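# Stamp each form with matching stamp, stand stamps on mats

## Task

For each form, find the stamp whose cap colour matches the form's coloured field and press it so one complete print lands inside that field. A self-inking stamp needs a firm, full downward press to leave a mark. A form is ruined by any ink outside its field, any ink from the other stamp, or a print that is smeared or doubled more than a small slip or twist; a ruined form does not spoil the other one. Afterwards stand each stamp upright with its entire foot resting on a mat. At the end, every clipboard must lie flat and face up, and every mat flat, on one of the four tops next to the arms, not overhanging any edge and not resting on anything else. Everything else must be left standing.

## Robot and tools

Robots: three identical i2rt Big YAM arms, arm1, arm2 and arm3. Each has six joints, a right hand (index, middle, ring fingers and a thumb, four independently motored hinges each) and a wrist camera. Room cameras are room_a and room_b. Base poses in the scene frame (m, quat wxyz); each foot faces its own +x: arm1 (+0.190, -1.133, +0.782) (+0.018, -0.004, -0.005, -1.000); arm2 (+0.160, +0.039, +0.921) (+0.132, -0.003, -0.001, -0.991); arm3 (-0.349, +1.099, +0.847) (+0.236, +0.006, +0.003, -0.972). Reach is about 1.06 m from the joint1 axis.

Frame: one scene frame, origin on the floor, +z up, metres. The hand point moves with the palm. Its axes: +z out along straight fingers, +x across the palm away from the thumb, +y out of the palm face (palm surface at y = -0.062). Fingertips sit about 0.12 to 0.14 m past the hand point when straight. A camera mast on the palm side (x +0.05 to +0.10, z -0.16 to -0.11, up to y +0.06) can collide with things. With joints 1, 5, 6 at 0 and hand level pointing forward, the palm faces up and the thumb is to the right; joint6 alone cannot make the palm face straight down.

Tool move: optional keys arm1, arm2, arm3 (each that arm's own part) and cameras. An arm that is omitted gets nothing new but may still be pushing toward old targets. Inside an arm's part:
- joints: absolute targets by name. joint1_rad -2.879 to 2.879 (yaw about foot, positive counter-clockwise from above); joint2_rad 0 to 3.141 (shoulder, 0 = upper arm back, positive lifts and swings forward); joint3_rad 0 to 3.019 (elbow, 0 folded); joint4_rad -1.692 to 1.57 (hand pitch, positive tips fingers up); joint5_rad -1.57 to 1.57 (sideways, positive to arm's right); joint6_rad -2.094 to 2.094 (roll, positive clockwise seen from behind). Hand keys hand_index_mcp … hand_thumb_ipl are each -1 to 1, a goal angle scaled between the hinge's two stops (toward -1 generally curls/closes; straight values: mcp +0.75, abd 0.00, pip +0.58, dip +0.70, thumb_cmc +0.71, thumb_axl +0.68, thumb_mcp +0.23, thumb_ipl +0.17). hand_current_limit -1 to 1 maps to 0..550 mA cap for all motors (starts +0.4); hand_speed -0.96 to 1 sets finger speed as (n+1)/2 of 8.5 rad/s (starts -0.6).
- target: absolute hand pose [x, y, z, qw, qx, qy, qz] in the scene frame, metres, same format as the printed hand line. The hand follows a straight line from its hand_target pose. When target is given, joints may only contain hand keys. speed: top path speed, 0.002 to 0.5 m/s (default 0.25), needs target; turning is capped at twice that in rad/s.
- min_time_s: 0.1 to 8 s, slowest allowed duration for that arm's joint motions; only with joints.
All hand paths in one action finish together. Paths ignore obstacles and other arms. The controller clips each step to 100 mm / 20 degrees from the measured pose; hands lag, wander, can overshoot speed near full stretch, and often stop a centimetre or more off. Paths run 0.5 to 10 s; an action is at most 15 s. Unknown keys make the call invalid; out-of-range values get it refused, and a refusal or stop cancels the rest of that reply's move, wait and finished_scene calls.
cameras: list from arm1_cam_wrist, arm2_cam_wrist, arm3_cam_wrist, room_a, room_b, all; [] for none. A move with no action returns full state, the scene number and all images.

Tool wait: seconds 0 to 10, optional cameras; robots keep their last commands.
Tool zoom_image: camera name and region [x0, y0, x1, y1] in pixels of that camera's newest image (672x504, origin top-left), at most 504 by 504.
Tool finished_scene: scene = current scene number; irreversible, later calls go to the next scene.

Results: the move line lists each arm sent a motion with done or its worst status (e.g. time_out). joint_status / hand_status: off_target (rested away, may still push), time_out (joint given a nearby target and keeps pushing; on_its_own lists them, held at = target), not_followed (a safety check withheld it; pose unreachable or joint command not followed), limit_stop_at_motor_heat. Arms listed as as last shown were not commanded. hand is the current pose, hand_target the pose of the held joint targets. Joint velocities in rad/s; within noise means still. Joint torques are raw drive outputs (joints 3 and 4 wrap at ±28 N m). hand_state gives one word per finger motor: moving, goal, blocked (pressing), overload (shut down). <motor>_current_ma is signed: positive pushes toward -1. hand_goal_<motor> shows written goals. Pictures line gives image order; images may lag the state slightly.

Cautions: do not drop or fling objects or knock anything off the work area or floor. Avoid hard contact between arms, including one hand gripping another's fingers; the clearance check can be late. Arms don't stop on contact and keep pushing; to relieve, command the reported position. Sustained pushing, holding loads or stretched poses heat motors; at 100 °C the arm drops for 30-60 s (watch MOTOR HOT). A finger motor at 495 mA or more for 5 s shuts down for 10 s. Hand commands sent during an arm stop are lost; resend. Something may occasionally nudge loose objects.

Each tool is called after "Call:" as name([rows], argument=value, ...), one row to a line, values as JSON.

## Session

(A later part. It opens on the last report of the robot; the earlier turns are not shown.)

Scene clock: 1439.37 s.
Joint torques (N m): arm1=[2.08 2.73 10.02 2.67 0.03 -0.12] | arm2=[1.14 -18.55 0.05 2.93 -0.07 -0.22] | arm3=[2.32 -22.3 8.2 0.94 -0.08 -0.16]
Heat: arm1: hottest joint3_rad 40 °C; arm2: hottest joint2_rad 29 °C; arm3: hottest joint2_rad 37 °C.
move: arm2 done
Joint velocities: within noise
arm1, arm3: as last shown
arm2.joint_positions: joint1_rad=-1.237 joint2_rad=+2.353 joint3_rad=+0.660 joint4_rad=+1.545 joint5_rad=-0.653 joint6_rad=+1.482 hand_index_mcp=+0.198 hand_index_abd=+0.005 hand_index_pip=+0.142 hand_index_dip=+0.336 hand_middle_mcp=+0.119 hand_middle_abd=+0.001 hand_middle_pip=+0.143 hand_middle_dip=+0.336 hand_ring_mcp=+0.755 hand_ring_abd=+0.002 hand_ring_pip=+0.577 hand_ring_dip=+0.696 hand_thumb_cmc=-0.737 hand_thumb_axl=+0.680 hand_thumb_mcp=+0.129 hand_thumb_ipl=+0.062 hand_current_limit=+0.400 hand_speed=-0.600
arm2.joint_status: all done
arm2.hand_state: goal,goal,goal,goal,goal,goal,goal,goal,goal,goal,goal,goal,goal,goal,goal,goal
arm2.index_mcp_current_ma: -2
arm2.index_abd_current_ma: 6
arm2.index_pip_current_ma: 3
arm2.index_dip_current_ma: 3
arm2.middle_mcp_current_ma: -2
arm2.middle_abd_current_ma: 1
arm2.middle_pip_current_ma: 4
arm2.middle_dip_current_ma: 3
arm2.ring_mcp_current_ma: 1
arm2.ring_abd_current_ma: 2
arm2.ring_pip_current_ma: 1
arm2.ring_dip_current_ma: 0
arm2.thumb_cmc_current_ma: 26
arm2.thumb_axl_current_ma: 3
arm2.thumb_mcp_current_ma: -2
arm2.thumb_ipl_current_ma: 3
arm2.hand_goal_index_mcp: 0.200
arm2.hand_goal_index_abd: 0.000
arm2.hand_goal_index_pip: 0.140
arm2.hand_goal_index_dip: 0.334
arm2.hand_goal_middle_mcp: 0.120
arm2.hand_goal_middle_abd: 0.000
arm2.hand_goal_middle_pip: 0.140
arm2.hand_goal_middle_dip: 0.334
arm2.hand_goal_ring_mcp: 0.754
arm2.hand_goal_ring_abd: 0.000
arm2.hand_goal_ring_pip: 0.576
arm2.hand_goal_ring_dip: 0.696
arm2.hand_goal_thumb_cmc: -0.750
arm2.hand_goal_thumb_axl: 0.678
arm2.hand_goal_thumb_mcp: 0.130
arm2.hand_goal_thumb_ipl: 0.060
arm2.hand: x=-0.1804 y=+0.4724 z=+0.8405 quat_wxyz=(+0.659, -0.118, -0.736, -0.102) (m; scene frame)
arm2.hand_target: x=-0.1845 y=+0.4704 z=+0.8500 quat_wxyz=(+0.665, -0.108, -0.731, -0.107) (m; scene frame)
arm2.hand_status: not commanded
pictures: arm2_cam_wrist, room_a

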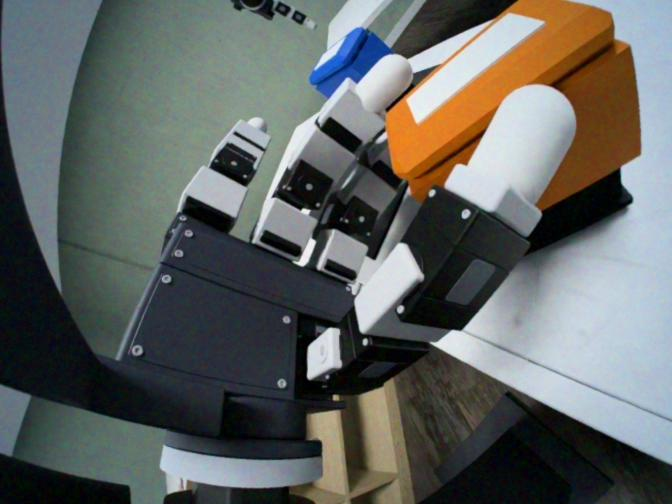

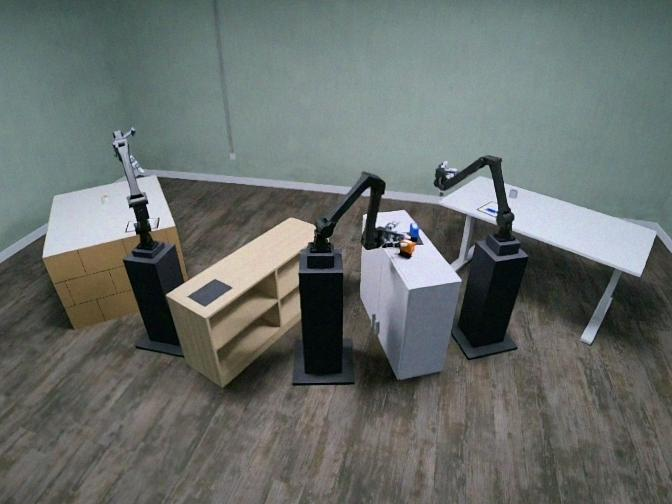

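Call:
move(arm2={"joints": {"hand_middle_mcp": 0.342, "hand_index_mcp": 0.342, "hand_thumb_mcp": 0.10}}, cameras=[])

Call:
move(arm2={"target": [-0.1845, 0.4900, 0.945, 0.6758, -0.1068, -0.7204, -0.1126], "speed": 0.1}, cameras=["arm2_cam_wrist"])

Call:
zoom_image(camera="arm2_cam_wrist", region=[420, 60, 672, 320])

Scene clock: 1448.67 s.
Joint torques (N m): arm1=[2.14 2.73 10.02 2.66 0.03 -0.11] | arm2=[1.14 -18.55 0.05 2.93 -0.1 -0.19] | arm3=[2.32 -22.42 8.23 0.95 -0.08 -0.16]
Heat: arm1: hottest joint3_rad 40 °C; arm2: hottest joint2_rad 29 °C; arm3: hottest joint2_rad 37 °C.
move: arm2 done
Joint velocities: within noise
arm1, arm3: as last shown
arm2.joint_positions: joint1_rad=-1.237 joint2_rad=+2.353 joint3_rad=+0.660 joint4_rad=+1.545 joint5_rad=-0.653 joint6_rad=+1.482 hand_index_mcp=+0.340 hand_index_abd=+0.005 hand_index_pip=+0.142 hand_index_dip=+0.336 hand_middle_mcp=+0.340 hand_middle_abd=+0.001 hand_middle_pip=+0.143 hand_middle_dip=+0.336 hand_ring_mcp=+0.755 hand_ring_abd=+0.002 hand_ring_pip=+0.577 hand_ring_dip=+0.696 hand_thumb_cmc=-0.738 hand_thumb_axl=+0.680 hand_thumb_mcp=+0.107 hand_thumb_ipl=+0.062 hand_current_limit=+0.400 hand_speed=-0.600
arm2.joint_status: all done
arm2.hand_state: goal,goal,goal,goal,goal,goal,goal,goal,goal,goal,goal,goal,goal,goal,goal,goal
arm2.index_mcp_current_ma: -2
arm2.index_abd_current_ma: 6
arm2.index_pip_current_ma: 3
arm2.index_dip_current_ma: 3
arm2.middle_mcp_current_ma: -2
arm2.middle_abd_current_ma: 1
arm2.middle_pip_current_ma: 3
arm2.middle_dip_current_ma: 3
arm2.ring_mcp_current_ma: 1
arm2.ring_abd_current_ma: 2
arm2.ring_pip_current_ma: 1
arm2.ring_dip_current_ma: 0
arm2.thumb_cmc_current_ma: 25
arm2.thumb_axl_current_ma: 3
arm2.thumb_mcp_current_ma: 17
arm2.thumb_ipl_current_ma: 3
arm2.hand_goal_index_mcp: 0.342
arm2.hand_goal_index_abd: 0.000
arm2.hand_goal_index_pip: 0.140
arm2.hand_goal_index_dip: 0.334
arm2.hand_goal_middle_mcp: 0.342
arm2.hand_goal_middle_abd: 0.000
arm2.hand_goal_middle_pip: 0.140
arm2.hand_goal_middle_dip: 0.334
arm2.hand_goal_ring_mcp: 0.754
arm2.hand_goal_ring_abd: 0.000
arm2.hand_goal_ring_pip: 0.576
arm2.hand_goal_ring_dip: 0.696
arm2.hand_goal_thumb_cmc: -0.750
arm2.hand_goal_thumb_axl: 0.678
arm2.hand_goal_thumb_mcp: 0.100
arm2.hand_goal_thumb_ipl: 0.060
arm2.hand: x=-0.1803 y=+0.4724 z=+0.8405 quat_wxyz=(+0.659, -0.118, -0.736, -0.102) (m; scene frame)
arm2.hand_target: x=-0.1845 y=+0.4704 z=+0.8500 quat_wxyz=(+0.665, -0.108, -0.731, -0.107) (m; scene frame)
arm2.hand_status: not commanded
pictures: none
No camera images: "cameras" was empty.

Scene clock: 1450.43 s.
Joint torques (N m): arm1=[2.08 2.73 10.02 2.66 0.03 -0.11] | arm2=[-0.56 -18.55 2.45 1.72 -0.29 -0.08] | arm3=[2.32 -22.42 8.2 0.96 -0.07 -0.15]
Heat: arm1: hottest joint3_rad 40 °C; arm2: hottest joint2_rad 29 °C; arm3: hottest joint2_rad 37 °C.
move: arm2 done
Joint velocities: within noise
arm1, arm3: as last shown
arm2.joint_positions: joint1_rad=-1.242 joint2_rad=+2.054 joint3_rad=+0.606 joint4_rad=+1.355 joint5_rad=-0.671 joint6_rad=+1.488 hand_index_mcp=+0.340 hand_index_abd=+0.005 hand_index_pip=+0.142 hand_index_dip=+0.336 hand_middle_mcp=+0.340 hand_middle_abd=+0.001 hand_middle_pip=+0.143 hand_middle_dip=+0.336 hand_ring_mcp=+0.755 hand_ring_abd=+0.002 hand_ring_pip=+0.577 hand_ring_dip=+0.696 hand_thumb_cmc=-0.738 hand_thumb_axl=+0.680 hand_thumb_mcp=+0.102 hand_thumb_ipl=+0.062 hand_current_limit=+0.400 hand_speed=-0.600
arm2.joint_status: not commanded
arm2.hand_state: goal,goal,goal,goal,goal,goal,goal,goal,goal,goal,goal,goal,goal,goal,goal,goal
arm2.index_mcp_current_ma: -2
arm2.index_abd_current_ma: 6
arm2.index_pip_current_ma: 3
arm2.index_dip_current_ma: 3
arm2.middle_mcp_current_ma: -2
arm2.middle_abd_current_ma: 1
arm2.middle_pip_current_ma: 3
arm2.middle_dip_current_ma: 3
arm2.ring_mcp_current_ma: 1
arm2.ring_abd_current_ma: 2
arm2.ring_pip_current_ma: 1
arm2.ring_dip_current_ma: 0
arm2.thumb_cmc_current_ma: 25
arm2.thumb_axl_current_ma: 3
arm2.thumb_mcp_current_ma: 3
arm2.thumb_ipl_current_ma: 3
arm2.hand_goal_index_mcp: 0.342
arm2.hand_goal_index_abd: 0.000
arm2.hand_goal_index_pip: 0.140
arm2.hand_goal_index_dip: 0.334
arm2.hand_goal_middle_mcp: 0.342
arm2.hand_goal_middle_abd: 0.000
arm2.hand_goal_middle_pip: 0.140
arm2.hand_goal_middle_dip: 0.334
arm2.hand_goal_ring_mcp: 0.754
arm2.hand_goal_ring_abd: 0.000
arm2.hand_goal_ring_pip: 0.576
arm2.hand_goal_ring_dip: 0.696
arm2.hand_goal_thumb_cmc: -0.750
arm2.hand_goal_thumb_axl: 0.678
arm2.hand_goal_thumb_mcp: 0.100
arm2.hand_goal_thumb_ipl: 0.060
arm2.hand: x=-0.1896 y=+0.4857 z=+0.9379 quat_wxyz=(+0.674, -0.102, -0.723, -0.110) (m; scene frame)
arm2.hand_target: x=-0.1846 y=+0.4898 z=+0.9449 quat_wxyz=(+0.676, -0.107, -0.720, -0.113) (m; scene frame)
arm2.hand_status: done (0.010 m and 0.7 deg from the pose sent, 0.106 m and 3.2 deg at the start)
pictures: arm2_cam_wrist

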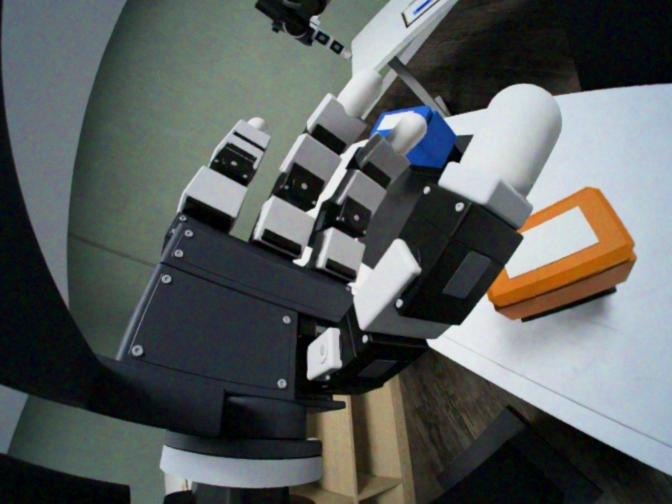

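Scaled by 1.938 from the camera's 672x504 image, which has a finer 960x720 frame.

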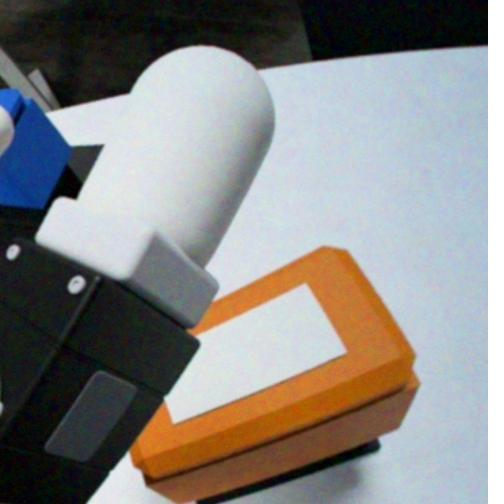

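Call:
move(arm2={"target": [-0.1427, 0.4815, 0.915, 0.6569, -0.1503, -0.7248, -0.1430], "speed": 0.1, "joints": {"hand_thumb_mcp": 0.03}}, cameras=["arm2_cam_wrist"])

Call:
zoom_image(camera="arm2_cam_wrist", region=[420, 60, 672, 320])

Scene clock: 1473.57 s.
Joint torques (N m): arm1=[2.02 2.73 10.02 2.66 0.03 -0.11] | arm2=[-0.56 -14.92 1.68 3.11 0.03 -0.16] | arm3=[2.32 -22.36 8.21 0.95 -0.07 -0.16]
Heat: arm1: hottest joint3_rad 40 °C; arm2: hottest joint2_rad 29 °C; arm3: hottest joint2_rad 37 °C.
move: arm2 done
Joint velocities: within noise
arm1, arm3: as last shown
arm2.joint_positions: joint1_rad=-1.270 joint2_rad=+2.087 joint3_rad=+0.535 joint4_rad=+1.421 joint5_rad=-0.598 joint6_rad=+1.488 hand_index_mcp=+0.340 hand_index_abd=+0.005 hand_index_pip=+0.142 hand_index_dip=+0.336 hand_middle_mcp=+0.340 hand_middle_abd=+0.001 hand_middle_pip=+0.143 hand_middle_dip=+0.336 hand_ring_mcp=+0.755 hand_ring_abd=+0.002 hand_ring_pip=+0.577 hand_ring_dip=+0.696 hand_thumb_cmc=-0.738 hand_thumb_axl=+0.680 hand_thumb_mcp=+0.031 hand_thumb_ipl=+0.061 hand_current_limit=+0.400 hand_speed=-0.600
arm2.joint_status: all done
arm2.hand_state: goal,goal,goal,goal,goal,goal,goal,goal,goal,goal,goal,goal,goal,goal,goal,goal
arm2.index_mcp_current_ma: -2
arm2.index_abd_current_ma: 6
arm2.index_pip_current_ma: 3
arm2.index_dip_current_ma: 3
arm2.middle_mcp_current_ma: -2
arm2.middle_abd_current_ma: 1
arm2.middle_pip_current_ma: 3
arm2.middle_dip_current_ma: 3
arm2.ring_mcp_current_ma: 1
arm2.ring_abd_current_ma: 2
arm2.ring_pip_current_ma: 1
arm2.ring_dip_current_ma: 0
arm2.thumb_cmc_current_ma: 25
arm2.thumb_axl_current_ma: 3
arm2.thumb_mcp_current_ma: 2
arm2.thumb_ipl_current_ma: 2
arm2.hand_goal_index_mcp: 0.342
arm2.hand_goal_index_abd: 0.000
arm2.hand_goal_index_pip: 0.140
arm2.hand_goal_index_dip: 0.334
arm2.hand_goal_middle_mcp: 0.342
arm2.hand_goal_middle_abd: 0.000
arm2.hand_goal_middle_pip: 0.140
arm2.hand_goal_middle_dip: 0.334
arm2.hand_goal_ring_mcp: 0.754
arm2.hand_goal_ring_abd: 0.000
arm2.hand_goal_ring_pip: 0.576
arm2.hand_goal_ring_dip: 0.696
arm2.hand_goal_thumb_cmc: -0.750
arm2.hand_goal_thumb_axl: 0.678
arm2.hand_goal_thumb_mcp: 0.030
arm2.hand_goal_thumb_ipl: 0.060
arm2.hand: x=-0.1496 y=+0.4782 z=+0.9161 quat_wxyz=(+0.656, -0.147, -0.728, -0.135) (m; scene frame)
arm2.hand_target: x=-0.1428 y=+0.4813 z=+0.9150 quat_wxyz=(+0.657, -0.150, -0.725, -0.143) (m; scene frame)
arm2.hand_status: done (0.008 m and 1.1 deg from the pose sent, 0.052 m and 6.9 deg at the start)
pictures: arm2_cam_wrist

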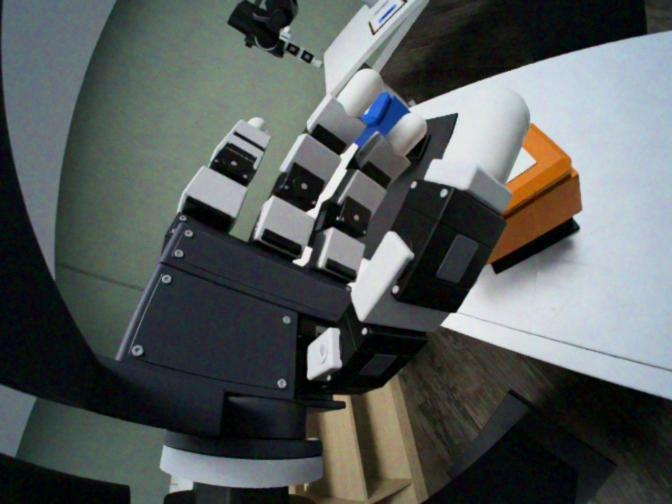

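Scaled by 1.938 from the camera's 672x504 image, which has a finer 960x720 frame.

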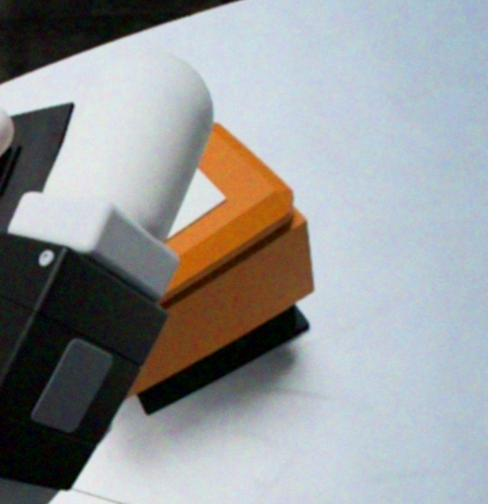

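Call:
move(arm2={"target": [-0.139, 0.480, 0.843, 0.6569, -0.1503, -0.7248, -0.1430], "speed": 0.06}, cameras=["arm2_cam_wrist"])

Call:
zoom_image(camera="arm2_cam_wrist", region=[370, 10, 632, 270])

Scene clock: 1489.10 s.
Joint torques (N m): arm1=[2.14 2.67 10.04 2.67 0.03 -0.11] | arm2=[-0.56 -15.79 1.01 3.15 -0.34 -0.22] | arm3=[2.37 -22.48 8.21 0.92 -0.08 -0.16]
Heat: arm1: hottest joint3_rad 40 °C; arm2: hottest joint2_rad 28 °C; arm3: hottest joint2_rad 37 °C.
move: arm2 off_target
Joint velocities: within noise
arm1.joint_positions: joint1_rad=+0.735 joint2_rad=+0.647 joint3_rad=+1.436 joint4_rad=-1.366 joint5_rad=+0.029 joint6_rad=+1.135 hand_index_mcp=+0.755 hand_index_abd=+0.000 hand_index_pip=+0.577 hand_index_dip=+0.696 hand_middle_mcp=+0.755 hand_middle_abd=+0.000 hand_middle_pip=+0.577 hand_middle_dip=+0.696 hand_ring_mcp=+0.755 hand_ring_abd=+0.000 hand_ring_pip=+0.577 hand_ring_dip=+0.696 hand_thumb_cmc=+0.715 hand_thumb_axl=+0.677 hand_thumb_mcp=+0.226 hand_thumb_ipl=+0.168 hand_current_limit=+0.400 hand_speed=-0.600
arm1.joint_status: not commanded
arm1.hand_state: goal,goal,goal,goal,goal,goal,goal,goal,goal,goal,goal,goal,goal,goal,goal,goal
arm1.index_mcp_current_ma: 4
arm1.index_abd_current_ma: 1
arm1.index_pip_current_ma: 2
arm1.index_dip_current_ma: 0
arm1.middle_mcp_current_ma: 4
arm1.middle_abd_current_ma: 1
arm1.middle_pip_current_ma: 2
arm1.middle_dip_current_ma: 0
arm1.ring_mcp_current_ma: 4
arm1.ring_abd_current_ma: 1
arm1.ring_pip_current_ma: 2
arm1.ring_dip_current_ma: 0
arm1.thumb_cmc_current_ma: 2
arm1.thumb_axl_current_ma: -3
arm1.thumb_mcp_current_ma: -2
arm1.thumb_ipl_current_ma: -1
arm1.hand_goal_index_mcp: 0.754
arm1.hand_goal_index_abd: 0.000
arm1.hand_goal_index_pip: 0.576
arm1.hand_goal_index_dip: 0.696
arm1.hand_goal_middle_mcp: 0.754
arm1.hand_goal_middle_abd: 0.000
arm1.hand_goal_middle_pip: 0.576
arm1.hand_goal_middle_dip: 0.696
arm1.hand_goal_ring_mcp: 0.754
arm1.hand_goal_ring_abd: 0.000
arm1.hand_goal_ring_pip: 0.576
arm1.hand_goal_ring_dip: 0.696
arm1.hand_goal_thumb_cmc: 0.714
arm1.hand_goal_thumb_axl: 0.678
arm1.hand_goal_thumb_mcp: 0.226
arm1.hand_goal_thumb_ipl: 0.168
arm1.hand: x=-0.0438 y=-1.2302 z=+1.3483 quat_wxyz=(+0.478, +0.491, -0.725, +0.069) (m; scene frame)
arm1.hand_target: x=-0.0402 y=-1.2316 z=+1.3606 quat_wxyz=(+0.490, +0.492, -0.716, +0.075) (m; scene frame)
arm1.hand_status: not commanded
arm2.joint_positions: joint1_rad=-1.279 joint2_rad=+2.324 joint3_rad=+0.597 joint4_rad=+1.540 joint5_rad=-0.603 joint6_rad=+1.476 hand_index_mcp=+0.340 hand_index_abd=+0.005 hand_index_pip=+0.142 hand_index_dip=+0.336 hand_middle_mcp=+0.340 hand_middle_abd=+0.001 hand_middle_pip=+0.143 hand_middle_dip=+0.336 hand_ring_mcp=+0.755 hand_ring_abd=+0.002 hand_ring_pip=+0.577 hand_ring_dip=+0.696 hand_thumb_cmc=-0.738 hand_thumb_axl=+0.680 hand_thumb_mcp=+0.031 hand_thumb_ipl=+0.061 hand_current_limit=+0.400 hand_speed=-0.600
arm2.joint_status: not commanded
arm2.hand_state: goal,goal,goal,goal,goal,goal,goal,goal,goal,goal,goal,goal,goal,goal,goal,goal
arm2.index_mcp_current_ma: -2
arm2.index_abd_current_ma: 6
arm2.index_pip_current_ma: 3
arm2.index_dip_current_ma: 3
arm2.middle_mcp_current_ma: -2
arm2.middle_abd_current_ma: 1
arm2.middle_pip_current_ma: 3
arm2.middle_dip_current_ma: 3
arm2.ring_mcp_current_ma: 1
arm2.ring_abd_current_ma: 2
arm2.ring_pip_current_ma: 1
arm2.ring_dip_current_ma: 0
arm2.thumb_cmc_current_ma: 25
arm2.thumb_axl_current_ma: 3
arm2.thumb_mcp_current_ma: 2
arm2.thumb_ipl_current_ma: 2
arm2.hand_goal_index_mcp: 0.342
arm2.hand_goal_index_abd: 0.000
arm2.hand_goal_index_pip: 0.140
arm2.hand_goal_index_dip: 0.334
arm2.hand_goal_middle_mcp: 0.342
arm2.hand_goal_middle_abd: 0.000
arm2.hand_goal_middle_pip: 0.140
arm2.hand_goal_middle_dip: 0.334
arm2.hand_goal_ring_mcp: 0.754
arm2.hand_goal_ring_abd: 0.000
arm2.hand_goal_ring_pip: 0.576
arm2.hand_goal_ring_dip: 0.696
arm2.hand_goal_thumb_cmc: -0.750
arm2.hand_goal_thumb_axl: 0.678
arm2.hand_goal_thumb_mcp: 0.030
arm2.hand_goal_thumb_ipl: 0.060
arm2.hand: x=-0.1431 y=+0.4745 z=+0.8416 quat_wxyz=(+0.641, -0.157, -0.741, -0.125) (m; scene frame)
arm2.hand_target: x=-0.1391 y=+0.4802 z=+0.8433 quat_wxyz=(+0.644, -0.153, -0.737, -0.136) (m; scene frame)
arm2.hand_status: off_target (0.007 m and 3.4 deg from the pose sent, 0.074 m and 1.1 deg at the start; a joint's target at an end of its range on 31 of 53 steps)
arm3.joint_positions: joint1_rad=+0.392 joint2_rad=+1.984 joint3_rad=+1.233 joint4_rad=+0.833 joint5_rad=+1.046 joint6_rad=+1.410 hand_index_mcp=+0.449 hand_index_abd=+0.009 hand_index_pip=+0.405 hand_index_dip=+0.336 hand_middle_mcp=+0.449 hand_middle_abd=+0.010 hand_middle_pip=+0.405 hand_middle_dip=+0.336 hand_ring_mcp=+0.754 hand_ring_abd=+0.002 hand_ring_pip=+0.577 hand_ring_dip=+0.696 hand_thumb_cmc=+0.712 hand_thumb_axl=+0.679 hand_thumb_mcp=+0.228 hand_thumb_ipl=+0.166 hand_current_limit=+0.400 hand_speed=-0.600
arm3.joint_status: not commanded
arm3.hand_state: goal,goal,goal,goal,goal,goal,goal,goal,goal,goal,goal,goal,goal,goal,goal,goal
arm3.index_mcp_current_ma: 0
arm3.index_abd_current_ma: 5
arm3.index_pip_current_ma: 1
arm3.index_dip_current_ma: 1
arm3.middle_mcp_current_ma: 0
arm3.middle_abd_current_ma: 6
arm3.middle_pip_current_ma: 1
arm3.middle_dip_current_ma: 1
arm3.ring_mcp_current_ma: 0
arm3.ring_abd_current_ma: 0
arm3.ring_pip_current_ma: 0
arm3.ring_dip_current_ma: 0
arm3.thumb_cmc_current_ma: 0
arm3.thumb_axl_current_ma: 0
arm3.thumb_mcp_current_ma: 1
arm3.thumb_ipl_current_ma: -1
arm3.hand_goal_index_mcp: 0.450
arm3.hand_goal_index_abd: 0.000
arm3.hand_goal_index_pip: 0.402
arm3.hand_goal_index_dip: 0.334
arm3.hand_goal_middle_mcp: 0.450
arm3.hand_goal_middle_abd: 0.000
arm3.hand_goal_middle_pip: 0.402
arm3.hand_goal_middle_dip: 0.334
arm3.hand_goal_ring_mcp: 0.754
arm3.hand_goal_ring_abd: 0.000
arm3.hand_goal_ring_pip: 0.576
arm3.hand_goal_ring_dip: 0.696
arm3.hand_goal_thumb_cmc: 0.714
arm3.hand_goal_thumb_axl: 0.678
arm3.hand_goal_thumb_mcp: 0.226
arm3.hand_goal_thumb_ipl: 0.168
arm3.hand: x=-0.8879 y=+0.7646 z=+1.0260 quat_wxyz=(+0.711, -0.027, -0.695, -0.100) (m; scene frame)
arm3.hand_target: x=-0.8878 y=+0.7571 z=+1.0436 quat_wxyz=(+0.718, -0.036, -0.689, -0.086) (m; scene frame)
arm3.hand_status: not commanded
pictures: arm2_cam_wrist

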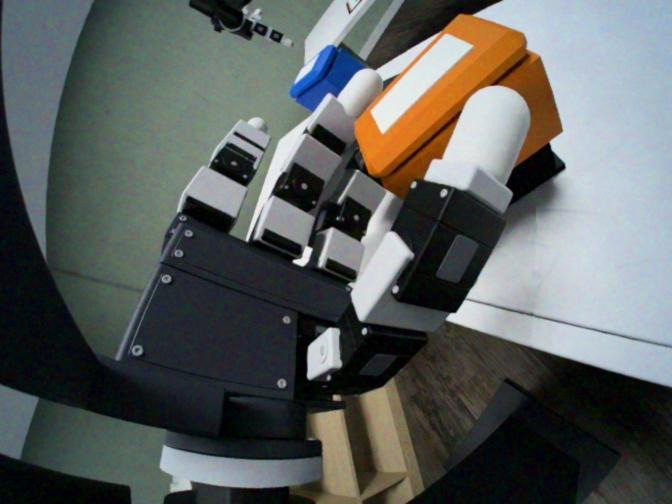

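Scaled by 1.924 from the camera's 672x504 image, which has a finer 960x720 frame.

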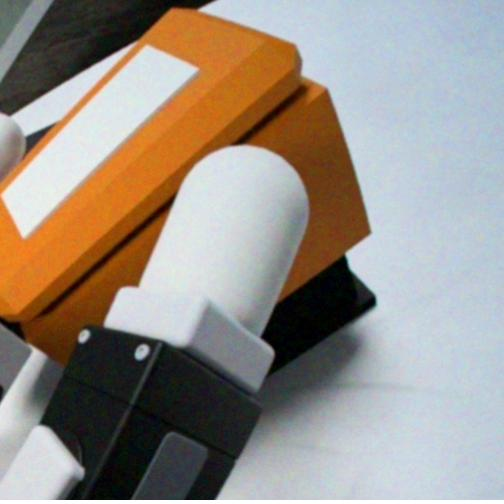

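Call:
move(arm2={"joints": {"hand_thumb_mcp": -0.10, "hand_index_mcp": 0.20, "hand_middle_mcp": 0.20}}, cameras=["arm2_cam_wrist"])

Call:
move(arm2={"joints": {"hand_thumb_mcp": -0.16, "hand_index_mcp": 0.13, "hand_middle_mcp": 0.13}}, cameras=["arm2_cam_wrist"])

Scene clock: 1499.40 s.
Joint torques (N m): arm1=[2.08 2.67 10.02 2.69 0.02 -0.11] | arm2=[-0.44 -15.79 1.02 3.11 -0.29 -0.26] | arm3=[2.43 -22.24 8.21 0.96 -0.07 -0.16]
Heat: arm1: hottest joint3_rad 40 °C; arm2: hottest joint2_rad 29 °C; arm3: hottest joint2_rad 37 °C.
move: arm2 done
Joint velocities: within noise
arm1, arm3: as last shown
arm2.joint_positions: joint1_rad=-1.280 joint2_rad=+2.324 joint3_rad=+0.597 joint4_rad=+1.542 joint5_rad=-0.604 joint6_rad=+1.475 hand_index_mcp=+0.214 hand_index_abd=+0.005 hand_index_pip=+0.144 hand_index_dip=+0.336 hand_middle_mcp=+0.204 hand_middle_abd=+0.001 hand_middle_pip=+0.142 hand_middle_dip=+0.336 hand_ring_mcp=+0.755 hand_ring_abd=+0.002 hand_ring_pip=+0.577 hand_ring_dip=+0.696 hand_thumb_cmc=-0.738 hand_thumb_axl=+0.680 hand_thumb_mcp=-0.082 hand_thumb_ipl=+0.062 hand_current_limit=+0.400 hand_speed=-0.600
arm2.joint_status: all done
arm2.hand_state: goal,goal,goal,goal,goal,goal,goal,goal,goal,goal,goal,goal,goal,goal,goal,goal
arm2.index_mcp_current_ma: 31
arm2.index_abd_current_ma: 6
arm2.index_pip_current_ma: 5
arm2.index_dip_current_ma: 3
arm2.middle_mcp_current_ma: 5
arm2.middle_abd_current_ma: 1
arm2.middle_pip_current_ma: 3
arm2.middle_dip_current_ma: 3
arm2.ring_mcp_current_ma: 1
arm2.ring_abd_current_ma: 2
arm2.ring_pip_current_ma: 1
arm2.ring_dip_current_ma: 0
arm2.thumb_cmc_current_ma: 25
arm2.thumb_axl_current_ma: 3
arm2.thumb_mcp_current_ma: 57
arm2.thumb_ipl_current_ma: 4
arm2.hand_goal_index_mcp: 0.200
arm2.hand_goal_index_abd: 0.000
arm2.hand_goal_index_pip: 0.140
arm2.hand_goal_index_dip: 0.334
arm2.hand_goal_middle_mcp: 0.200
arm2.hand_goal_middle_abd: 0.000
arm2.hand_goal_middle_pip: 0.140
arm2.hand_goal_middle_dip: 0.334
arm2.hand_goal_ring_mcp: 0.754
arm2.hand_goal_ring_abd: 0.000
arm2.hand_goal_ring_pip: 0.576
arm2.hand_goal_ring_dip: 0.696
arm2.hand_goal_thumb_cmc: -0.750
arm2.hand_goal_thumb_axl: 0.678
arm2.hand_goal_thumb_mcp: -0.100
arm2.hand_goal_thumb_ipl: 0.060
arm2.hand: x=-0.1426 y=+0.4749 z=+0.8420 quat_wxyz=(+0.641, -0.157, -0.741, -0.126) (m; scene frame)
arm2.hand_target: x=-0.1392 y=+0.4801 z=+0.8433 quat_wxyz=(+0.645, -0.152, -0.737, -0.136) (m; scene frame)
arm2.hand_status: not commanded
pictures: arm2_cam_wrist

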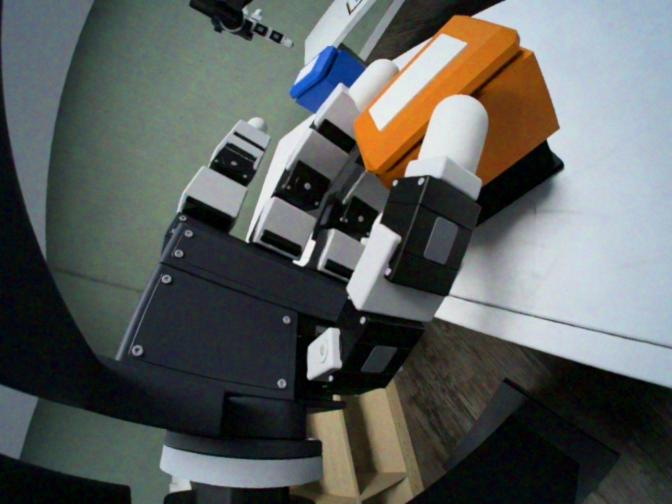

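Scene clock: 1499.87 s.
Joint torques (N m): arm1=[2.08 2.73 10.02 2.66 0.03 -0.11] | arm2=[-0.44 -15.85 0.9 3.1 -0.27 -0.27] | arm3=[2.43 -22.36 8.21 0.95 -0.08 -0.16]
Heat: arm1: hottest joint3_rad 40 °C; arm2: hottest joint2_rad 29 °C; arm3: hottest joint2_rad 37 °C.
move: arm2 off_target
Joint velocities: within noise
arm1, arm3: as last shown
arm2.joint_positions: joint1_rad=-1.280 joint2_rad=+2.324 joint3_rad=+0.598 joint4_rad=+1.542 joint5_rad=-0.604 joint6_rad=+1.475 hand_index_mcp=+0.197 hand_index_abd=+0.005 hand_index_pip=+0.156 hand_index_dip=+0.338 hand_middle_mcp=+0.163 hand_middle_abd=+0.003 hand_middle_pip=+0.148 hand_middle_dip=+0.338 hand_ring_mcp=+0.755 hand_ring_abd=+0.002 hand_ring_pip=+0.577 hand_ring_dip=+0.696 hand_thumb_cmc=-0.739 hand_thumb_axl=+0.680 hand_thumb_mcp=-0.092 hand_thumb_ipl=+0.072 hand_current_limit=+0.400 hand_speed=-0.600
arm2.joint_status: hand_index_mcp off_target (ended at +0.197, target +0.130); hand_middle_mcp off_target (ended at +0.163, target +0.130); hand_thumb_mcp off_target (ended at -0.092, target -0.160)
arm2.hand_state: blocked,goal,goal,goal,blocked,goal,goal,goal,goal,goal,goal,goal,goal,goal,blocked,goal
arm2.index_mcp_current_ma: 230
arm2.index_abd_current_ma: 6
arm2.index_pip_current_ma: 33
arm2.index_dip_current_ma: 6
arm2.middle_mcp_current_ma: 95
arm2.middle_abd_current_ma: 3
arm2.middle_pip_current_ma: 14
arm2.middle_dip_current_ma: 5
arm2.ring_mcp_current_ma: 1
arm2.ring_abd_current_ma: 2
arm2.ring_pip_current_ma: 1
arm2.ring_dip_current_ma: 0
arm2.thumb_cmc_current_ma: 21
arm2.thumb_axl_current_ma: 3
arm2.thumb_mcp_current_ma: 302
arm2.thumb_ipl_current_ma: 34
arm2.hand_goal_index_mcp: 0.130
arm2.hand_goal_index_abd: 0.000
arm2.hand_goal_index_pip: 0.140
arm2.hand_goal_index_dip: 0.334
arm2.hand_goal_middle_mcp: 0.130
arm2.hand_goal_middle_abd: 0.000
arm2.hand_goal_middle_pip: 0.140
arm2.hand_goal_middle_dip: 0.334
arm2.hand_goal_ring_mcp: 0.754
arm2.hand_goal_ring_abd: 0.000
arm2.hand_goal_ring_pip: 0.576
arm2.hand_goal_ring_dip: 0.696
arm2.hand_goal_thumb_cmc: -0.750
arm2.hand_goal_thumb_axl: 0.678
arm2.hand_goal_thumb_mcp: -0.160
arm2.hand_goal_thumb_ipl: 0.060
arm2.hand: x=-0.1429 y=+0.4753 z=+0.8423 quat_wxyz=(+0.641, -0.156, -0.741, -0.126) (m; scene frame)
arm2.hand_target: x=-0.1391 y=+0.4801 z=+0.8433 quat_wxyz=(+0.644, -0.153, -0.737, -0.136) (m; scene frame)
arm2.hand_status: not commanded
pictures: arm2_cam_wrist

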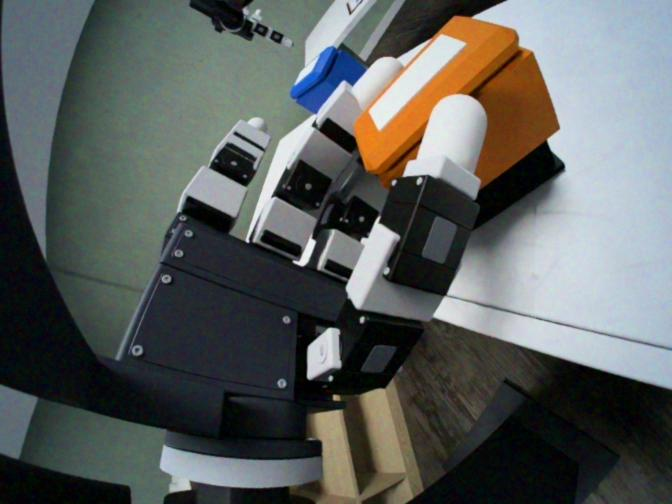

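Call:
move(arm2={"joints": {"hand_thumb_mcp": -0.24, "hand_index_mcp": 0.07, "hand_middle_mcp": 0.085}}, cameras=[])

Call:
move(arm2={"target": [-0.139, 0.480, 0.875, 0.6569, -0.1503, -0.7248, -0.1430], "speed": 0.04}, cameras=["arm2_cam_wrist"])

Scene clock: 1504.73 s.
Joint torques (N m): arm1=[2.02 2.73 10.02 2.67 0.02 -0.11] | arm2=[-0.5 -15.85 0.9 3.11 -0.24 -0.27] | arm3=[2.37 -22.42 8.2 0.95 -0.07 -0.16]
Heat: arm1: hottest joint3_rad 40 °C; arm2: hottest joint2_rad 29 °C; arm3: hottest joint2_rad 37 °C.
move: arm2 off_target
Joint velocities: within noise
arm1, arm3: as last shown
arm2.joint_positions: joint1_rad=-1.280 joint2_rad=+2.324 joint3_rad=+0.598 joint4_rad=+1.542 joint5_rad=-0.605 joint6_rad=+1.475 hand_index_mcp=+0.179 hand_index_abd=+0.006 hand_index_pip=+0.165 hand_index_dip=+0.343 hand_middle_mcp=+0.147 hand_middle_abd=+0.003 hand_middle_pip=+0.158 hand_middle_dip=+0.343 hand_ring_mcp=+0.755 hand_ring_abd=+0.002 hand_ring_pip=+0.577 hand_ring_dip=+0.696 hand_thumb_cmc=-0.740 hand_thumb_axl=+0.680 hand_thumb_mcp=-0.092 hand_thumb_ipl=+0.079 hand_current_limit=+0.400 hand_speed=-0.600
arm2.joint_status: hand_index_mcp off_target (ended at +0.179, target +0.070); hand_middle_mcp off_target (ended at +0.147, target +0.085); hand_thumb_mcp off_target (ended at -0.092, target -0.240)
arm2.hand_state: blocked,goal,blocked,goal,blocked,goal,goal,goal,goal,goal,goal,goal,goal,goal,blocked,goal
arm2.index_mcp_current_ma: 385
arm2.index_abd_current_ma: 8
arm2.index_pip_current_ma: 60
arm2.index_dip_current_ma: 16
arm2.middle_mcp_current_ma: 206
arm2.middle_abd_current_ma: 4
arm2.middle_pip_current_ma: 40
arm2.middle_dip_current_ma: 16
arm2.ring_mcp_current_ma: 1
arm2.ring_abd_current_ma: 2
arm2.ring_pip_current_ma: 1
arm2.ring_dip_current_ma: 0
arm2.thumb_cmc_current_ma: 19
arm2.thumb_axl_current_ma: 2
arm2.thumb_mcp_current_ma: 385
arm2.thumb_ipl_current_ma: 63
arm2.hand_goal_index_mcp: 0.070
arm2.hand_goal_index_abd: 0.000
arm2.hand_goal_index_pip: 0.140
arm2.hand_goal_index_dip: 0.334
arm2.hand_goal_middle_mcp: 0.086
arm2.hand_goal_middle_abd: 0.000
arm2.hand_goal_middle_pip: 0.140
arm2.hand_goal_middle_dip: 0.334
arm2.hand_goal_ring_mcp: 0.754
arm2.hand_goal_ring_abd: 0.000
arm2.hand_goal_ring_pip: 0.576
arm2.hand_goal_ring_dip: 0.696
arm2.hand_goal_thumb_cmc: -0.750
arm2.hand_goal_thumb_axl: 0.678
arm2.hand_goal_thumb_mcp: -0.240
arm2.hand_goal_thumb_ipl: 0.060
arm2.hand: x=-0.1430 y=+0.4751 z=+0.8422 quat_wxyz=(+0.641, -0.156, -0.741, -0.126) (m; scene frame)
arm2.hand_target: x=-0.1391 y=+0.4800 z=+0.8432 quat_wxyz=(+0.644, -0.153, -0.737, -0.136) (m; scene frame)
arm2.hand_status: not commanded
pictures: none
No camera images: "cameras" was empty.

Scene clock: 1506.10 s.
Joint torques (N m): arm1=[2.14 2.78 10.02 2.66 0.02 -0.11] | arm2=[-0.32 -19.78 0.08 3.08 -0.02 -0.29] | arm3=[2.43 -22.3 8.23 0.92 -0.07 -0.16]
Heat: arm1: hottest joint3_rad 40 °C; arm2: hottest joint2_rad 29 °C; arm3: hottest joint2_rad 37 °C.
move: arm2 off_target
Joint velocities: within noise
arm1, arm3: as last shown
arm2.joint_positions: joint1_rad=-1.280 joint2_rad=+2.294 joint3_rad=+0.572 joint4_rad=+1.542 joint5_rad=-0.605 joint6_rad=+1.496 hand_index_mcp=+0.132 hand_index_abd=+0.017 hand_index_pip=+0.167 hand_index_dip=+0.346 hand_middle_mcp=+0.132 hand_middle_abd=+0.005 hand_middle_pip=+0.159 hand_middle_dip=+0.342 hand_ring_mcp=+0.755 hand_ring_abd=+0.002 hand_ring_pip=+0.577 hand_ring_dip=+0.696 hand_thumb_cmc=-0.746 hand_thumb_axl=+0.678 hand_thumb_mcp=-0.100 hand_thumb_ipl=+0.080 hand_current_limit=+0.400 hand_speed=-0.600
arm2.joint_status: not commanded
arm2.hand_state: blocked,goal,blocked,goal,blocked,goal,goal,goal,goal,goal,goal,goal,goal,goal,blocked,goal
arm2.index_mcp_current_ma: 207
arm2.index_abd_current_ma: 30
arm2.index_pip_current_ma: 67
arm2.index_dip_current_ma: 24
arm2.middle_mcp_current_ma: 143
arm2.middle_abd_current_ma: 6
arm2.middle_pip_current_ma: 41
arm2.middle_dip_current_ma: 15
arm2.ring_mcp_current_ma: 1
arm2.ring_abd_current_ma: 2
arm2.ring_pip_current_ma: 1
arm2.ring_dip_current_ma: 0
arm2.thumb_cmc_current_ma: 6
arm2.thumb_axl_current_ma: 0
arm2.thumb_mcp_current_ma: 385
arm2.thumb_ipl_current_ma: 65
arm2.hand_goal_index_mcp: 0.070
arm2.hand_goal_index_abd: 0.000
arm2.hand_goal_index_pip: 0.140
arm2.hand_goal_index_dip: 0.334
arm2.hand_goal_middle_mcp: 0.086
arm2.hand_goal_middle_abd: 0.000
arm2.hand_goal_middle_pip: 0.140
arm2.hand_goal_middle_dip: 0.334
arm2.hand_goal_ring_mcp: 0.754
arm2.hand_goal_ring_abd: 0.000
arm2.hand_goal_ring_pip: 0.576
arm2.hand_goal_ring_dip: 0.696
arm2.hand_goal_thumb_cmc: -0.750
arm2.hand_goal_thumb_axl: 0.678
arm2.hand_goal_thumb_mcp: -0.240
arm2.hand_goal_thumb_ipl: 0.060
arm2.on_its_own: hand_index_mcp moved -0.048 toward your old target +0.070
arm2.hand: x=-0.1401 y=+0.4699 z=+0.8503 quat_wxyz=(+0.644, -0.163, -0.738, -0.120) (m; scene frame)
arm2.hand_target: x=-0.1390 y=+0.4797 z=+0.8746 quat_wxyz=(+0.657, -0.150, -0.725, -0.143) (m; scene frame)
arm2.hand_status: off_target (0.027 m and 3.7 deg from the pose sent, 0.033 m and 3.3 deg at the start; a joint's target at an end of its range on 38 of 41 steps)
pictures: arm2_cam_wrist

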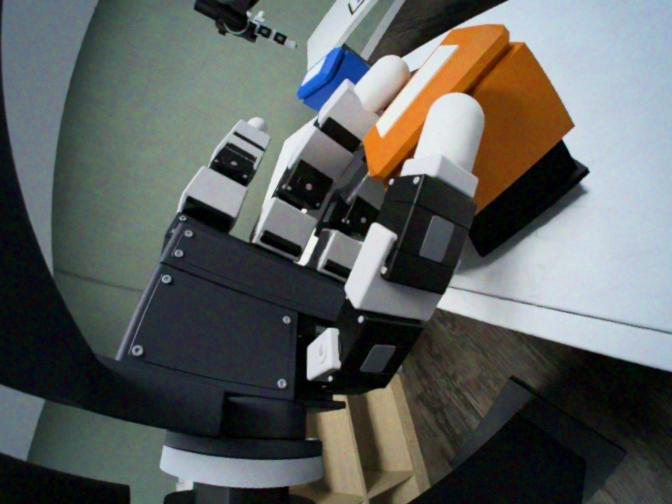

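Call:
move(arm2={"target": [-0.139, 0.480, 0.843, 0.6569, -0.1503, -0.7248, -0.1430], "speed": 0.04}, cameras=[])

Call:
move(arm2={"joints": {"hand_thumb_mcp": -0.10, "hand_index_mcp": 0.17, "hand_middle_mcp": 0.14}}, cameras=["arm2_cam_wrist"])

Scene clock: 1514.83 s.
Joint torques (N m): arm1=[2.08 2.73 10.02 2.66 0.03 -0.11] | arm2=[-0.44 -15.21 1.03 2.95 -0.23 -0.25] | arm3=[2.32 -22.3 8.24 0.96 -0.08 -0.16]
Heat: arm1: hottest joint3_rad 40 °C; arm2: hottest joint2_rad 28 °C; arm3: hottest joint2_rad 38 °C.
move: arm2 off_target
Joint velocities: within noise
arm1, arm3: as last shown
arm2.joint_positions: joint1_rad=-1.280 joint2_rad=+2.317 joint3_rad=+0.597 joint4_rad=+1.546 joint5_rad=-0.605 joint6_rad=+1.472 hand_index_mcp=+0.119 hand_index_abd=+0.017 hand_index_pip=+0.167 hand_index_dip=+0.346 hand_middle_mcp=+0.132 hand_middle_abd=+0.004 hand_middle_pip=+0.159 hand_middle_dip=+0.342 hand_ring_mcp=+0.755 hand_ring_abd=+0.002 hand_ring_pip=+0.577 hand_ring_dip=+0.696 hand_thumb_cmc=-0.755 hand_thumb_axl=+0.675 hand_thumb_mcp=-0.100 hand_thumb_ipl=+0.080 hand_current_limit=+0.400 hand_speed=-0.600
arm2.joint_status: not commanded
arm2.hand_state: blocked,goal,blocked,goal,blocked,goal,goal,goal,goal,goal,goal,goal,goal,goal,blocked,goal
arm2.index_mcp_current_ma: 155
arm2.index_abd_current_ma: 30
arm2.index_pip_current_ma: 67
arm2.index_dip_current_ma: 24
arm2.middle_mcp_current_ma: 141
arm2.middle_abd_current_ma: 5
arm2.middle_pip_current_ma: 41
arm2.middle_dip_current_ma: 15
arm2.ring_mcp_current_ma: 1
arm2.ring_abd_current_ma: 2
arm2.ring_pip_current_ma: 1
arm2.ring_dip_current_ma: 0
arm2.thumb_cmc_current_ma: -8
arm2.thumb_axl_current_ma: -5
arm2.thumb_mcp_current_ma: 385
arm2.thumb_ipl_current_ma: 65
arm2.hand_goal_index_mcp: 0.070
arm2.hand_goal_index_abd: 0.000
arm2.hand_goal_index_pip: 0.140
arm2.hand_goal_index_dip: 0.334
arm2.hand_goal_middle_mcp: 0.086
arm2.hand_goal_middle_abd: 0.000
arm2.hand_goal_middle_pip: 0.140
arm2.hand_goal_middle_dip: 0.334
arm2.hand_goal_ring_mcp: 0.754
arm2.hand_goal_ring_abd: 0.000
arm2.hand_goal_ring_pip: 0.576
arm2.hand_goal_ring_dip: 0.696
arm2.hand_goal_thumb_cmc: -0.750
arm2.hand_goal_thumb_axl: 0.678
arm2.hand_goal_thumb_mcp: -0.240
arm2.hand_goal_thumb_ipl: 0.060
arm2.hand: x=-0.1437 y=+0.4763 z=+0.8467 quat_wxyz=(+0.644, -0.153, -0.739, -0.129) (m; scene frame)
arm2.hand_target: x=-0.1391 y=+0.4800 z=+0.8432 quat_wxyz=(+0.644, -0.153, -0.737, -0.136) (m; scene frame)
arm2.hand_status: off_target (0.007 m and 2.7 deg from the pose sent, 0.012 m and 3.7 deg at the start; a joint's target at an end of its range on 41 of 41 steps)
pictures: none
No camera images: "cameras" was empty.

Scene clock: 1515.37 s.
Joint torques (N m): arm1=[2.08 2.73 10.02 2.67 0.02 -0.11] | arm2=[-0.44 -15.27 1.02 2.95 -0.23 -0.21] | arm3=[2.43 -22.36 8.23 0.92 -0.08 -0.16]
Heat: arm1: hottest joint3_rad 40 °C; arm2: hottest joint2_rad 28 °C; arm3: hottest joint2_rad 38 °C.
move: arm2 done
Joint velocities: within noise
arm1, arm3: as last shown
arm2.joint_positions: joint1_rad=-1.281 joint2_rad=+2.318 joint3_rad=+0.597 joint4_rad=+1.546 joint5_rad=-0.605 joint6_rad=+1.468 hand_index_mcp=+0.169 hand_index_abd=+0.010 hand_index_pip=+0.143 hand_index_dip=+0.337 hand_middle_mcp=+0.146 hand_middle_abd=+0.004 hand_middle_pip=+0.148 hand_middle_dip=+0.338 hand_ring_mcp=+0.755 hand_ring_abd=+0.002 hand_ring_pip=+0.577 hand_ring_dip=+0.696 hand_thumb_cmc=-0.755 hand_thumb_axl=+0.675 hand_thumb_mcp=-0.093 hand_thumb_ipl=+0.068 hand_current_limit=+0.400 hand_speed=-0.600
arm2.joint_status: all done
arm2.hand_state: goal,goal,goal,goal,goal,goal,goal,goal,goal,goal,goal,goal,goal,goal,goal,goal
arm2.index_mcp_current_ma: -1
arm2.index_abd_current_ma: 16
arm2.index_pip_current_ma: 5
arm2.index_dip_current_ma: 4
arm2.middle_mcp_current_ma: 10
arm2.middle_abd_current_ma: 5
arm2.middle_pip_current_ma: 15
arm2.middle_dip_current_ma: 6
arm2.ring_mcp_current_ma: 1
arm2.ring_abd_current_ma: 2
arm2.ring_pip_current_ma: 1
arm2.ring_dip_current_ma: 0
arm2.thumb_cmc_current_ma: -8
arm2.thumb_axl_current_ma: -5
arm2.thumb_mcp_current_ma: 16
arm2.thumb_ipl_current_ma: 21
arm2.hand_goal_index_mcp: 0.170
arm2.hand_goal_index_abd: 0.000
arm2.hand_goal_index_pip: 0.140
arm2.hand_goal_index_dip: 0.334
arm2.hand_goal_middle_mcp: 0.140
arm2.hand_goal_middle_abd: 0.000
arm2.hand_goal_middle_pip: 0.140
arm2.hand_goal_middle_dip: 0.334
arm2.hand_goal_ring_mcp: 0.754
arm2.hand_goal_ring_abd: 0.000
arm2.hand_goal_ring_pip: 0.576
arm2.hand_goal_ring_dip: 0.696
arm2.hand_goal_thumb_cmc: -0.750
arm2.hand_goal_thumb_axl: 0.678
arm2.hand_goal_thumb_mcp: -0.100
arm2.hand_goal_thumb_ipl: 0.060
arm2.hand: x=-0.1433 y=+0.4766 z=+0.8468 quat_wxyz=(+0.643, -0.152, -0.739, -0.131) (m; scene frame)
arm2.hand_target: x=-0.1390 y=+0.4801 z=+0.8432 quat_wxyz=(+0.644, -0.153, -0.737, -0.136) (m; scene frame)
arm2.hand_status: not commanded
pictures: arm2_cam_wrist

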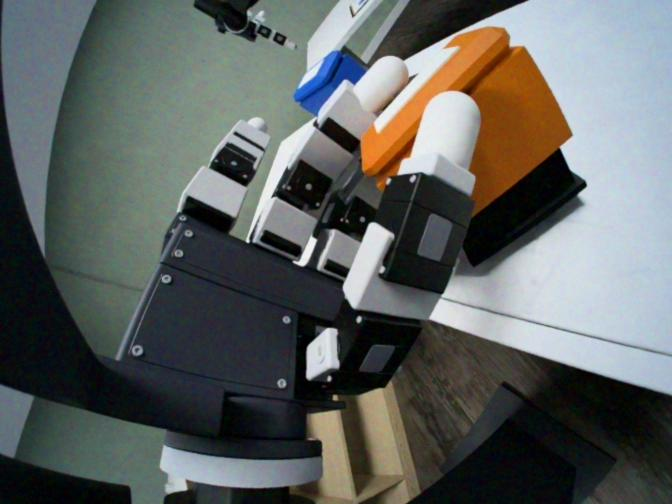

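Call:
move(arm2={"joints": {"hand_thumb_mcp": 0.0, "hand_index_mcp": 0.26, "hand_middle_mcp": 0.05}}, cameras=["arm2_cam_wrist"])

Scene clock: 1518.77 s.
Joint torques (N m): arm1=[2.02 2.78 10 2.67 0.03 -0.11] | arm2=[-0.44 -15.5 1.01 2.96 -0.23 -0.2] | arm3=[2.37 -22.3 8.23 0.94 -0.07 -0.16]
Heat: arm1: hottest joint3_rad 40 °C; arm2: hottest joint2_rad 28 °C; arm3: hottest joint2_rad 38 °C.
move: arm2 done
Joint velocities: within noise
arm1, arm3: as last shown
arm2.joint_positions: joint1_rad=-1.281 joint2_rad=+2.320 joint3_rad=+0.597 joint4_rad=+1.546 joint5_rad=-0.605 joint6_rad=+1.468 hand_index_mcp=+0.259 hand_index_abd=+0.010 hand_index_pip=+0.143 hand_index_dip=+0.337 hand_middle_mcp=+0.057 hand_middle_abd=+0.002 hand_middle_pip=+0.145 hand_middle_dip=+0.337 hand_ring_mcp=+0.755 hand_ring_abd=+0.002 hand_ring_pip=+0.577 hand_ring_dip=+0.696 hand_thumb_cmc=-0.744 hand_thumb_axl=+0.678 hand_thumb_mcp=-0.001 hand_thumb_ipl=+0.062 hand_current_limit=+0.400 hand_speed=-0.600
arm2.joint_status: all done
arm2.hand_state: goal,goal,goal,goal,goal,goal,goal,goal,goal,goal,goal,goal,goal,goal,goal,goal
arm2.index_mcp_current_ma: -2
arm2.index_abd_current_ma: 15
arm2.index_pip_current_ma: 3
arm2.index_dip_current_ma: 4
arm2.middle_mcp_current_ma: 14
arm2.middle_abd_current_ma: 2
arm2.middle_pip_current_ma: 7
arm2.middle_dip_current_ma: 4
arm2.ring_mcp_current_ma: 1
arm2.ring_abd_current_ma: 2
arm2.ring_pip_current_ma: 1
arm2.ring_dip_current_ma: 0
arm2.thumb_cmc_current_ma: 11
arm2.thumb_axl_current_ma: 0
arm2.thumb_mcp_current_ma: -2
arm2.thumb_ipl_current_ma: 4
arm2.hand_goal_index_mcp: 0.260
arm2.hand_goal_index_abd: 0.000
arm2.hand_goal_index_pip: 0.140
arm2.hand_goal_index_dip: 0.334
arm2.hand_goal_middle_mcp: 0.050
arm2.hand_goal_middle_abd: 0.000
arm2.hand_goal_middle_pip: 0.140
arm2.hand_goal_middle_dip: 0.334
arm2.hand_goal_ring_mcp: 0.754
arm2.hand_goal_ring_abd: 0.000
arm2.hand_goal_ring_pip: 0.576
arm2.hand_goal_ring_dip: 0.696
arm2.hand_goal_thumb_cmc: -0.750
arm2.hand_goal_thumb_axl: 0.678
arm2.hand_goal_thumb_mcp: 0.000
arm2.hand_goal_thumb_ipl: 0.060
arm2.hand: x=-0.1430 y=+0.4761 z=+0.8455 quat_wxyz=(+0.643, -0.152, -0.740, -0.130) (m; scene frame)
arm2.hand_target: x=-0.1390 y=+0.4802 z=+0.8433 quat_wxyz=(+0.645, -0.153, -0.737, -0.136) (m; scene frame)
arm2.hand_status: not commanded
pictures: arm2_cam_wrist

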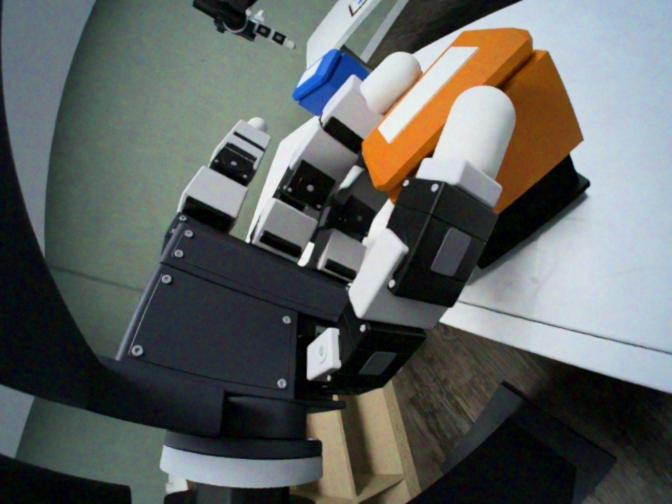

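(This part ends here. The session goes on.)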